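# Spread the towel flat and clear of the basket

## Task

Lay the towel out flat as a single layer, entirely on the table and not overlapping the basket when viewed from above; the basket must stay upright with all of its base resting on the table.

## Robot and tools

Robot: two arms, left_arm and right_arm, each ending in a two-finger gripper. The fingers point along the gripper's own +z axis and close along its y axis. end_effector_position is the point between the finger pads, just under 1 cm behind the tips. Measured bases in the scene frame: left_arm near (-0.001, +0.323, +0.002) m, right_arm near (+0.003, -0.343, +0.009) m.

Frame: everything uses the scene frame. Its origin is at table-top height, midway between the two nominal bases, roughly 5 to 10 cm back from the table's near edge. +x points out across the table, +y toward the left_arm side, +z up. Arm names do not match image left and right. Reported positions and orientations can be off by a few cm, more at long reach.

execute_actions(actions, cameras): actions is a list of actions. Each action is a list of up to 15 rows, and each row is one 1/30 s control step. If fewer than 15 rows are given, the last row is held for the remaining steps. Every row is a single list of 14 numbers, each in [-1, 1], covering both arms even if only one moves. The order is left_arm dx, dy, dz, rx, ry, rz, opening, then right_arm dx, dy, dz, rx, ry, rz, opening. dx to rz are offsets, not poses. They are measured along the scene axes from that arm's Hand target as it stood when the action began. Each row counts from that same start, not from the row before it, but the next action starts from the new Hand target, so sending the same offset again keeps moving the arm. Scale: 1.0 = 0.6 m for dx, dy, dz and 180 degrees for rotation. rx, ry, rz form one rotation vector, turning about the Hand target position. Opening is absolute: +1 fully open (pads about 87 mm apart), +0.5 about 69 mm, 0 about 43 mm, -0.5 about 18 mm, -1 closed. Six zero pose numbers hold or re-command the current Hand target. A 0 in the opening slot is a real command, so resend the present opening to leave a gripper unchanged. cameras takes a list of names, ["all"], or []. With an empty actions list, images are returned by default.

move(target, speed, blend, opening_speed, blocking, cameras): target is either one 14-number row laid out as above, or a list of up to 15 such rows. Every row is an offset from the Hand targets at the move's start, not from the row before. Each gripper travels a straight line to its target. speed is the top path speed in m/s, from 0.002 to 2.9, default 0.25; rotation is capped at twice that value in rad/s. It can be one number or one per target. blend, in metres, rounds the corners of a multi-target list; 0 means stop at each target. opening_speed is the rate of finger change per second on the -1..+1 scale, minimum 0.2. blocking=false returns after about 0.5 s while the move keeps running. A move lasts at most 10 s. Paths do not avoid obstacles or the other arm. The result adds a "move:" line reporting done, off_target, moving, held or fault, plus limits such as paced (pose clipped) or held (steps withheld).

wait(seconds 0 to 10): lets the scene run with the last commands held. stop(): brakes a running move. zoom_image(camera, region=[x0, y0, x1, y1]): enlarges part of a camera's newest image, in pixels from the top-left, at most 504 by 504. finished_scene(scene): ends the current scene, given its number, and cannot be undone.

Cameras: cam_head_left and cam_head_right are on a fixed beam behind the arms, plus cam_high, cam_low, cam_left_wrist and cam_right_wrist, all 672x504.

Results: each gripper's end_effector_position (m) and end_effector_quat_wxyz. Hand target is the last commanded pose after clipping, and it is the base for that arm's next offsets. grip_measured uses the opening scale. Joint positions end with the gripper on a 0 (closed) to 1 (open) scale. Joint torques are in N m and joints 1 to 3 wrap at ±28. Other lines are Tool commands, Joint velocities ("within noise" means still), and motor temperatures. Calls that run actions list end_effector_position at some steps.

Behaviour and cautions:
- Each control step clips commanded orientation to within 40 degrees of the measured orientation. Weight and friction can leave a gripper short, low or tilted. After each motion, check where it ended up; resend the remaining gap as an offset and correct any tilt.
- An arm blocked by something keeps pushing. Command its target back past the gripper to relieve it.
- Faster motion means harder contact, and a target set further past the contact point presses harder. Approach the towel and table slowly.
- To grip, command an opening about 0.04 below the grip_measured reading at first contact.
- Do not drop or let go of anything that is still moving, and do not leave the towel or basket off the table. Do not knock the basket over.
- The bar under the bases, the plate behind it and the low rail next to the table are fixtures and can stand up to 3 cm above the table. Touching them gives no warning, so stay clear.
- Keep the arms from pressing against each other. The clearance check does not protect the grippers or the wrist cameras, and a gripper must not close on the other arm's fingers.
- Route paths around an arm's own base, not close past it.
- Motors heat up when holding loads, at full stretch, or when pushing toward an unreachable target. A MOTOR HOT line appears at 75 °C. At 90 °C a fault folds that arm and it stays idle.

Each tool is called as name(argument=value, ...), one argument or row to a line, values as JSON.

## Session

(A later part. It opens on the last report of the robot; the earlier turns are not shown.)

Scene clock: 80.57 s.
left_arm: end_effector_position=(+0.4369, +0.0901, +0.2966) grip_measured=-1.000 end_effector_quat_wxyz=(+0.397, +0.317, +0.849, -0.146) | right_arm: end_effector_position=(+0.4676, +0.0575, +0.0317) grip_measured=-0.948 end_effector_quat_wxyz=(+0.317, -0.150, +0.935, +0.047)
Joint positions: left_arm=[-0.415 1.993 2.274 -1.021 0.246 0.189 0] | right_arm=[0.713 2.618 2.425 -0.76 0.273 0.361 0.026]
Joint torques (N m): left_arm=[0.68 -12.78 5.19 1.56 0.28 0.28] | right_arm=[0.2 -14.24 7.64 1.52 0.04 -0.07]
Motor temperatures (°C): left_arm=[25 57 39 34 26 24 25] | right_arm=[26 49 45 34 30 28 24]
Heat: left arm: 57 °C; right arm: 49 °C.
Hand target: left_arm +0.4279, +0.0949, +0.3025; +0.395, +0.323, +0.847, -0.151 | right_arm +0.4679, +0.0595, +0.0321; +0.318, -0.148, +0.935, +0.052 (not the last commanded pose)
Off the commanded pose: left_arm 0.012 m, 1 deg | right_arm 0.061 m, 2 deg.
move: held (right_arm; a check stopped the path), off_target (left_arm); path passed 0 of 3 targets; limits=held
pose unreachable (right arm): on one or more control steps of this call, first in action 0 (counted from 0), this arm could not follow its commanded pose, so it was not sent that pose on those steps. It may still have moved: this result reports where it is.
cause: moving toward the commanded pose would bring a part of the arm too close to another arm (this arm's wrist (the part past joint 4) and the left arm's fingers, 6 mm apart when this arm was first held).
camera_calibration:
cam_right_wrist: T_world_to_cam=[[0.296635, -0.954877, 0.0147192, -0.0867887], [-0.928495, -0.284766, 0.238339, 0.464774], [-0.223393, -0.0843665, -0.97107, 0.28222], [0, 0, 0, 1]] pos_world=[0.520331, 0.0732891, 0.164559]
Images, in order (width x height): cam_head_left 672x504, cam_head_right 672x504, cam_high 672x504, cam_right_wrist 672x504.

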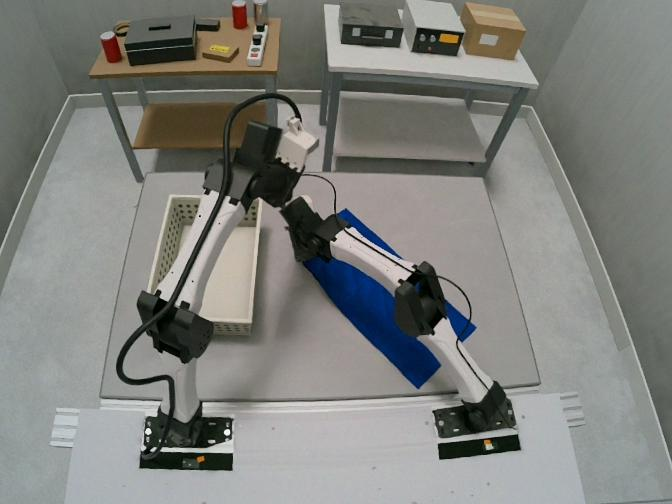

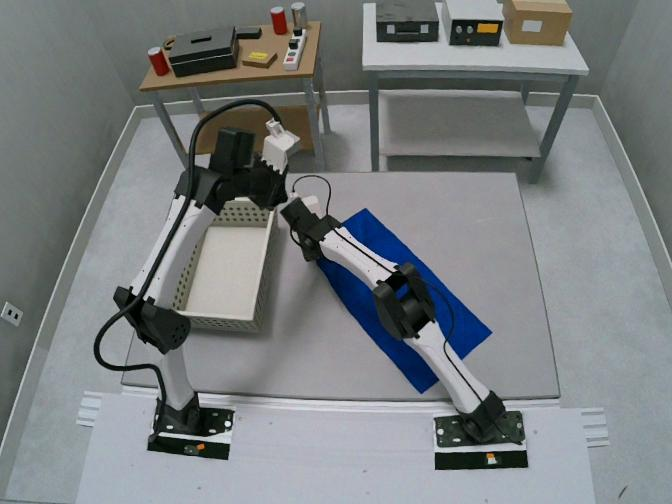

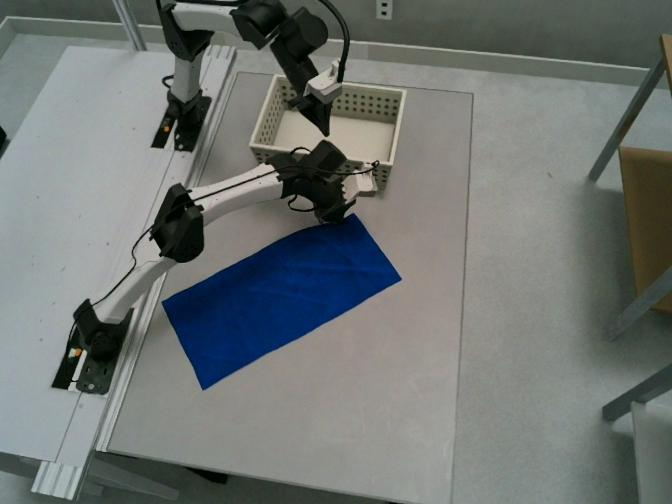

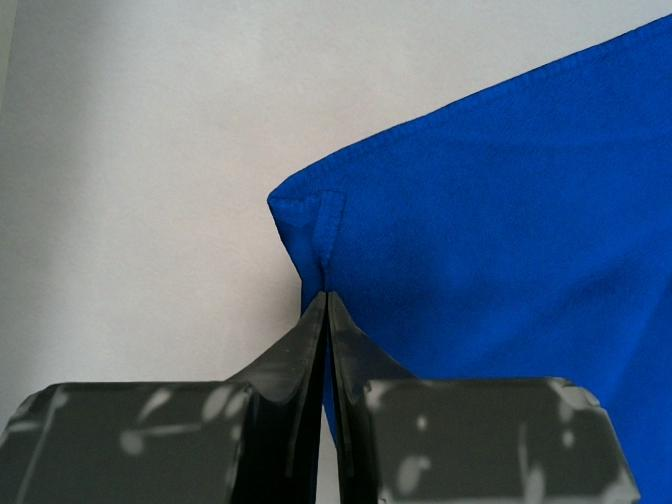

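Move left arm away first, then redo.

move(
  target=[-0.4,0.35,0,0,0,0,-1,0,0,0,0,0,0,-1],
)

move(
  target=[
    [0,0,0,0,0,0,-1,-0.02,-0.01,0.14,0,0,0,-1],
    [0,0,0,0,0,0,-1,-0.04,0.05,0.1,0,0,0,-1],
    [0,0,0,0,0,0,-1,-0.055,0.06,-0.03,0,0,0,-1],
  ],
  cameras=["cam_head_left","cam_head_right","cam_high","cam_right_wrist"],
  speed=0.15,
)

Scene clock: 81.90 s.
left_arm: end_effector_position=(+0.4277, +0.0976, +0.2882) grip_measured=-1.000 end_effector_quat_wxyz=(+0.382, +0.317, +0.856, -0.145) | right_arm: end_effector_position=(+0.4676, +0.0575, +0.0317) grip_measured=-0.948 end_effector_quat_wxyz=(+0.317, -0.150, +0.935, +0.047)
Joint positions: left_arm=[-0.407 1.958 2.209 -1.026 0.253 0.195 0] | right_arm=[0.713 2.618 2.425 -0.76 0.273 0.361 0.026]
Joint torques (N m): left_arm=[0.59 -13.53 5.22 1.72 0.29 0.27] | right_arm=[0.35 -14.32 7.72 1.5 0.05 -0.04]
Motor temperatures (°C): left_arm=[25 57 39 34 26 24 25] | right_arm=[25 50 45 34 30 28 24]
Heat: left arm: 57 °C; right arm: 50 °C.
Hand target: left_arm +0.4200, +0.1018, +0.3018; +0.392, +0.323, +0.848, -0.151 (last step not sent: back at the drive's target) | right_arm +0.4679, +0.0595, +0.0321; +0.318, -0.148, +0.935, +0.052
Off the commanded pose: left_arm 0.317 m, 2 deg | right_arm 0.002 m, 1 deg.
led back after a hold (left arm): the arm was led back toward your command in small steps, so it may still be short of it.
move: held (left_arm; a check stopped the path); limits=held
pose unreachable (left arm): on one or more control steps of this call, first in action 0 (counted from 0), this arm could not follow its commanded pose, so it was not sent that pose on those steps. It may still have moved: this result reports where it is.
cause: moving toward the commanded pose would bring a part of the arm too close to another arm (this arm's fingers and the right arm's wrist (the part past joint 4), where that arm would come to rest).

Scene clock: 82.40 s.
left_arm: end_effector_position=(+0.4277, +0.0976, +0.2882) grip_measured=-1.000 end_effector_quat_wxyz=(+0.382, +0.317, +0.856, -0.145) | right_arm: end_effector_position=(+0.4677, +0.0573, +0.0318) grip_measured=-0.948 end_effector_quat_wxyz=(+0.317, -0.150, +0.935, +0.046)
Joint positions: left_arm=[-0.407 1.958 2.209 -1.026 0.253 0.195 0] | right_arm=[0.713 2.618 2.425 -0.76 0.275 0.361 0.026]
Joint torques (N m): left_arm=[0.68 -13.76 5.34 1.72 0.25 0.28] | right_arm=[0.36 -14.13 7.64 1.49 0.08 -0.04]
Motor temperatures (°C): left_arm=[25 58 39 34 26 24 25] | right_arm=[25 50 45 34 30 28 24]
Heat: left arm: 58 °C; right arm: 50 °C.
Hand target: left_arm +0.4200, +0.1018, +0.3018; +0.392, +0.323, +0.848, -0.151 | right_arm +0.4681, +0.0592, +0.0323; +0.319, -0.148, +0.935, +0.050 (last step not sent: back at the drive's target)
Off the commanded pose: left_arm 0.016 m, 2 deg | right_arm 0.053 m, 1 deg.
move: held (right_arm; a check stopped the path), off_target (left_arm); path passed 0 of 3 targets; limits=held
pose unreachable (right arm): on one or more control steps of this call, first in action 0 (counted from 0), this arm could not follow its commanded pose, so it was not sent that pose on those steps. On the call's last step it was still not sent that pose. It may still have moved: this result reports where it is.
cause: moving toward the commanded pose would bring a part of the arm too close to another arm (this arm's wrist (the part past joint 4) and the left arm's fingers, 3 mm apart when this arm was first held).
camera_calibration:
cam_right_wrist: T_world_to_cam=[[0.295705, -0.955148, 0.0158515, -0.0866677], [-0.92896, -0.283651, 0.237855, 0.464934], [-0.22269, -0.0850603, -0.971171, 0.282003], [0, 0, 0, 1]] pos_world=[0.520333, 0.0730858, 0.16466]
Images, in order (width x height): cam_head_left 672x504, cam_head_right 672x504, cam_high 672x504, cam_right_wrist 672x504.

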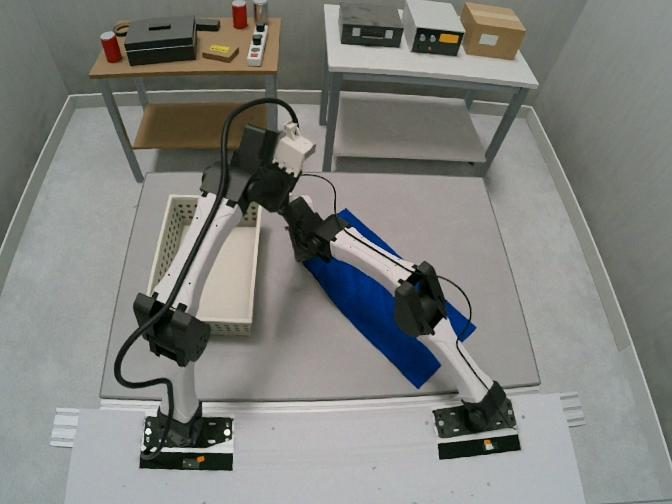

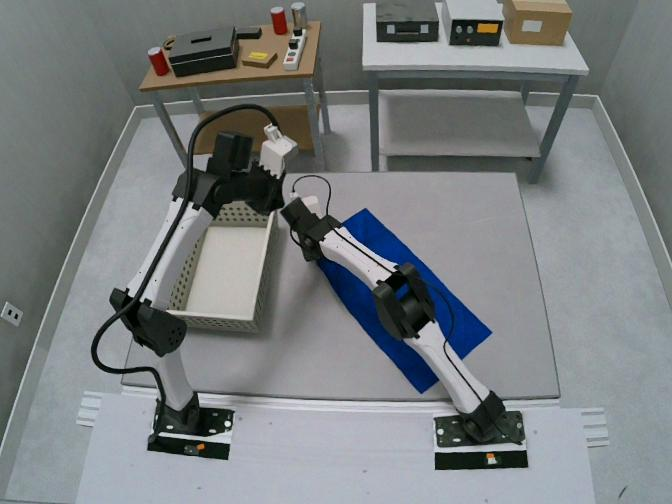

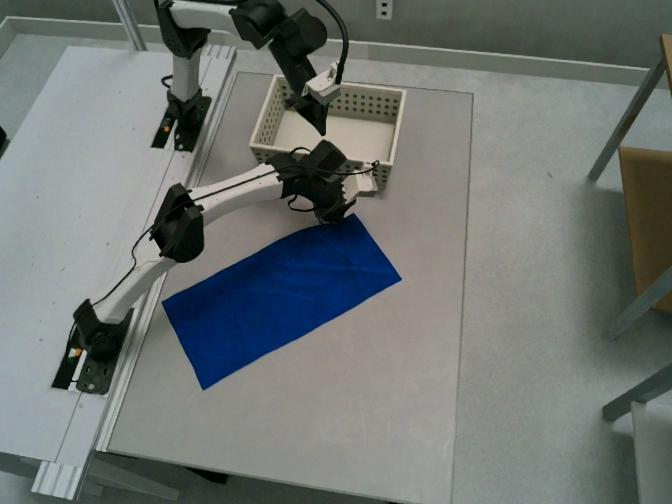

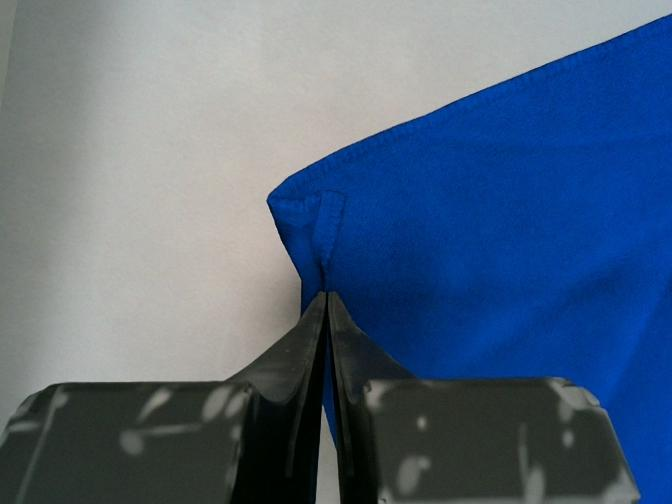

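move(
  target=[
    [-0.03,0.03,0.2,0,0,0,-1,0,0,0,0,0,0,-1],
    [-0.35,0.3,0.2,0,0,0,-1,0,0,0,0,0,0,-1],
  ],
)

move(
  target=[
    [0,0,0,0,0,0,-1,-0.02,-0.01,0.14,0,0,0,-1],
    [0,0,0,0,0,0,-1,-0.04,0.05,0.1,0,0,0,-1],
    [0,0,0,0,0,0,-1,-0.055,0.06,-0.03,0,0,0,-1],
  ],
  cameras=["cam_head_left","cam_head_right","cam_high","cam_right_wrist"],
  speed=0.15,
)

Scene clock: 86.50 s.
left_arm: end_effector_position=(+0.2120, +0.2835, +0.4254) grip_measured=-1.000 end_effector_quat_wxyz=(+0.493, +0.280, +0.819, -0.093) | right_arm: end_effector_position=(+0.4677, +0.0573, +0.0318) grip_measured=-0.948 end_effector_quat_wxyz=(+0.317, -0.150, +0.935, +0.046)
Joint positions: left_arm=[0.219 1.275 2.132 -1.549 0.63 0.57 0] | right_arm=[0.713 2.618 2.425 -0.76 0.275 0.361 0.026]
Joint torques (N m): left_arm=[0.76 -0.8 2.96 1.56 0.42 0.28] | right_arm=[0.24 -14.15 7.79 1.45 0.07 -0.04]
Motor temperatures (°C): left_arm=[25 57 39 34 26 24 25] | right_arm=[25 53 45 34 30 28 24]
Heat: left arm: 57 °C; right arm: 53 °C.
Hand target: left_arm +0.2099, +0.2818, +0.4217; +0.392, +0.323, +0.848, -0.151 | right_arm +0.4681, +0.0592, +0.0323; +0.319, -0.148, +0.935, +0.050
Off the commanded pose: left_arm 0.004 m, 15 deg | right_arm 0.002 m, 1 deg.
held back during your reply time or a wait (left arm), on 1 control step: a part of the arm was too close to another arm, or the arm's last command would have brought one too close.
held back during your reply time or a wait (right arm), on 22 control steps: a part of the arm was too close to another arm, or the arm's last command would have brought one too close.
elbow stopped short (left arm): the move would have taken joint 3 (elbow) straighter than the controller allows.
joint sent to its limit (left arm) — joint 4 (wrist pitch), lower limit. The joint targets are off in orientation, not in position.
move: off_target (left_arm); a check withheld steps on the way to target 1, so it may have been missed; limits=held
pose unreachable (right arm): on one or more control steps of this call, first in action 0 (counted from 0), this arm could not follow its commanded pose, so it was not sent that pose on those steps. It may still have moved: this result reports where it is.
cause: moving toward the commanded pose would bring a part of the arm too close to another arm (this arm's wrist (the part past joint 4) and the left arm's fingers, 3 mm apart when this arm was first held).

Scene clock: 91.07 s.
left_arm: end_effector_position=(+0.2120, +0.2835, +0.4254) grip_measured=-1.000 end_effector_quat_wxyz=(+0.493, +0.280, +0.819, -0.093) | right_arm: end_effector_position=(+0.4379, +0.0993, +0.0261) grip_measured=-0.974 end_effector_quat_wxyz=(+0.327, -0.151, +0.931, +0.057)
Joint positions: left_arm=[0.219 1.275 2.132 -1.549 0.63 0.57 0] | right_arm=[0.804 2.656 2.466 -0.757 0.319 0.432 0.013]
Joint torques (N m): left_arm=[0.75 -0.99 2.97 1.55 0.44 0.25] | right_arm=[0.08 -14.31 4.81 1.54 0.11 0.06]
Motor temperatures (°C): left_arm=[25 55 38 34 26 24 25] | right_arm=[25 55 46 34 30 28 24]
Heat: left arm: 55 °C; right arm: 55 °C.
Hand target: left_arm +0.2099, +0.2818, +0.4217; +0.392, +0.323, +0.848, -0.151 | right_arm +0.4351, +0.0952, +0.0145; +0.319, -0.148, +0.935, +0.051
Off the commanded pose: left_arm 0.005 m, 15 deg | right_arm 0.013 m, 1 deg.
elbow stopped short (right arm): the move would have taken joint 3 (elbow) straighter than the controller allows.
joint sent to its limit (left arm) — joint 4 (wrist pitch), lower limit. The joint targets are off in orientation, not in position.
move: off_target (left_arm, right_arm)
camera_calibration:
cam_right_wrist: T_world_to_cam=[[0.30479, -0.952419, -0.000300556, -0.0414543], [-0.929934, -0.297663, 0.215918, 0.452929], [-0.205734, -0.0655301, -0.976412, 0.264123], [0, 0, 0, 1]] pos_world=[0.488167, 0.112646, 0.160085]
Images, in order (width x height): cam_head_left 672x504, cam_head_right 672x504, cam_high 672x504, cam_right_wrist 672x504.

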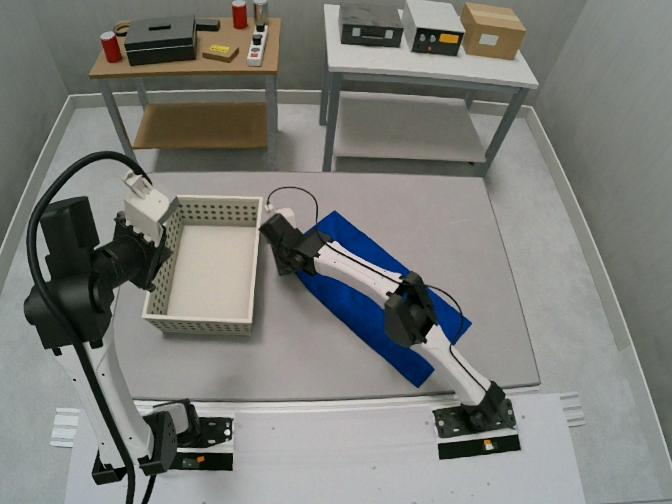

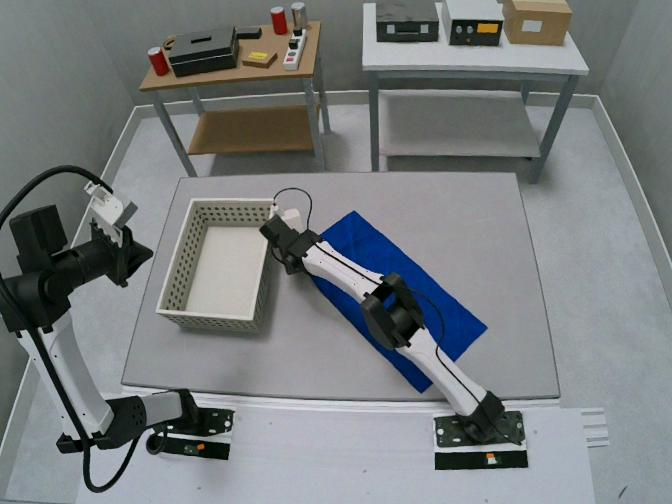

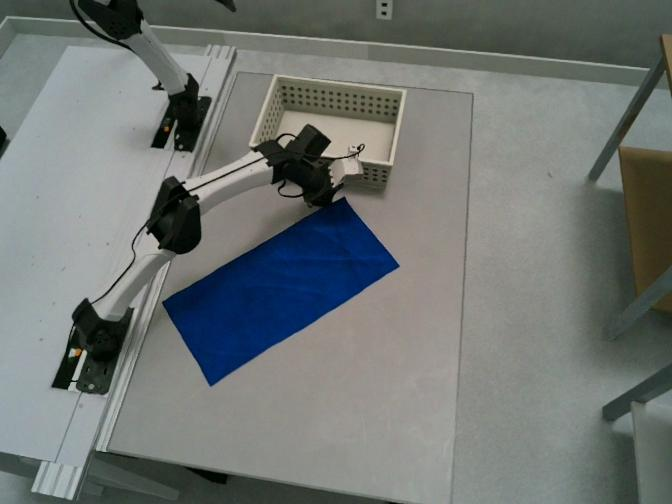

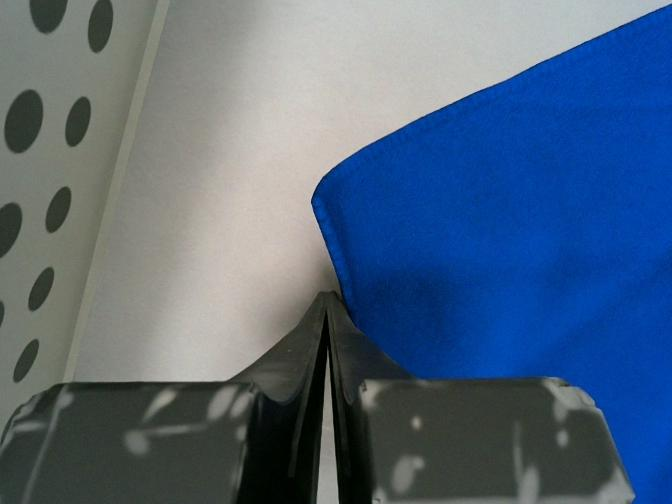

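move(
  target=[
    [0,0,0,0,0,0,-1,0,-0.02,0.3,0,0,0,-1],
    [0,0,0,0,0,0,-1,-0.35,-0.6,0.4,0,0,0,-1],
  ],
  cameras=["cam_head_right","cam_high"],
)

zoom_image(
  camera="cam_high",
  region=[150, 180, 420, 400],
)

Scene clock: 95.83 s.
left_arm: end_effector_position=(+0.2120, +0.2835, +0.4254) grip_measured=-1.000 end_effector_quat_wxyz=(+0.493, +0.280, +0.819, -0.093) | right_arm: end_effector_position=(+0.2342, -0.2638, +0.2622) grip_measured=-0.974 end_effector_quat_wxyz=(+0.340, -0.138, +0.929, +0.047)
Joint positions: left_arm=[0.219 1.275 2.132 -1.549 0.63 0.57 0] | right_arm=[0.284 1.062 1.357 -1.151 0.028 0.033 0.013]
Joint torques (N m): left_arm=[0.75 -1.05 2.93 1.58 0.45 0.29] | right_arm=[-0.17 -2.28 5.72 1.19 -0.32 -0.2]
Motor temperatures (°C): left_arm=[25 53 38 34 26 24 24] | right_arm=[25 56 46 34 30 28 24]
Heat: left arm: 53 °C; right arm: 56 °C.
Hand target: left_arm +0.2099, +0.2818, +0.4217; +0.392, +0.323, +0.848, -0.151 | right_arm +0.2252, -0.2648, +0.2545; +0.319, -0.148, +0.935, +0.050
Off the commanded pose: left_arm 0.005 m, 15 deg | right_arm 0.012 m, 3 deg.
elbow stopped short (right arm): the move would have taken joint 3 (elbow) straighter than the controller allows.
joint sent to its limit (left arm) — joint 4 (wrist pitch), lower limit. The joint targets are off in orientation, not in position.
move: off_target (left_arm, right_arm)
Images, in order (width x height): cam_head_right 672x504, cam_high 672x504.

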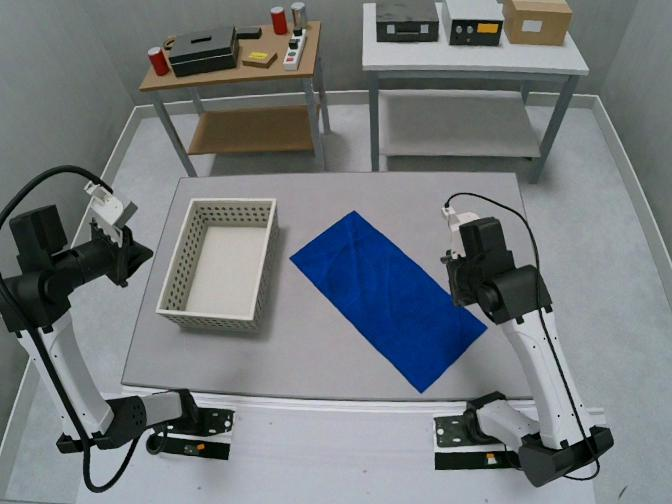

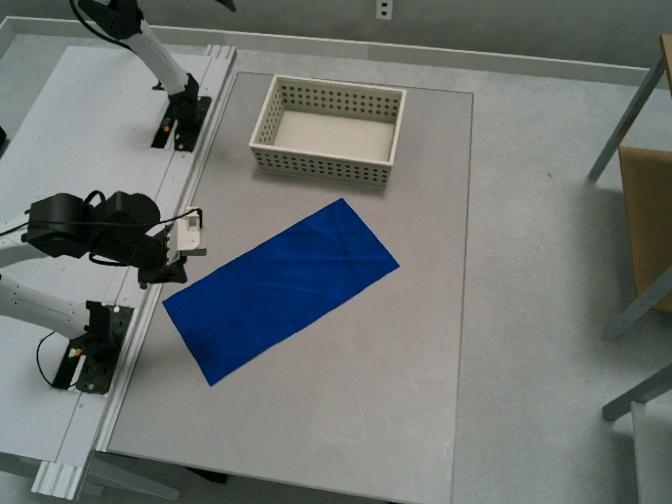

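Scaled by 1.867 from the camera's 672x504 image, which has a finer 960x720 frame.

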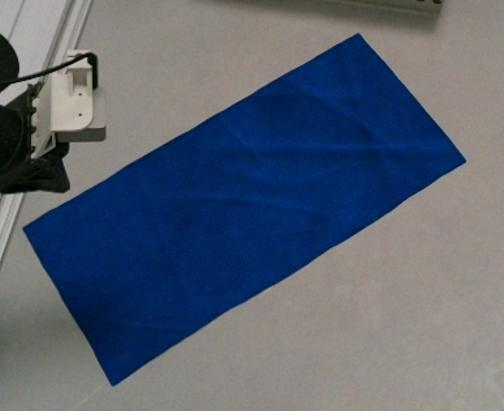

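finished_scene(
  scene=1,
)

The scene is finished: the task was done.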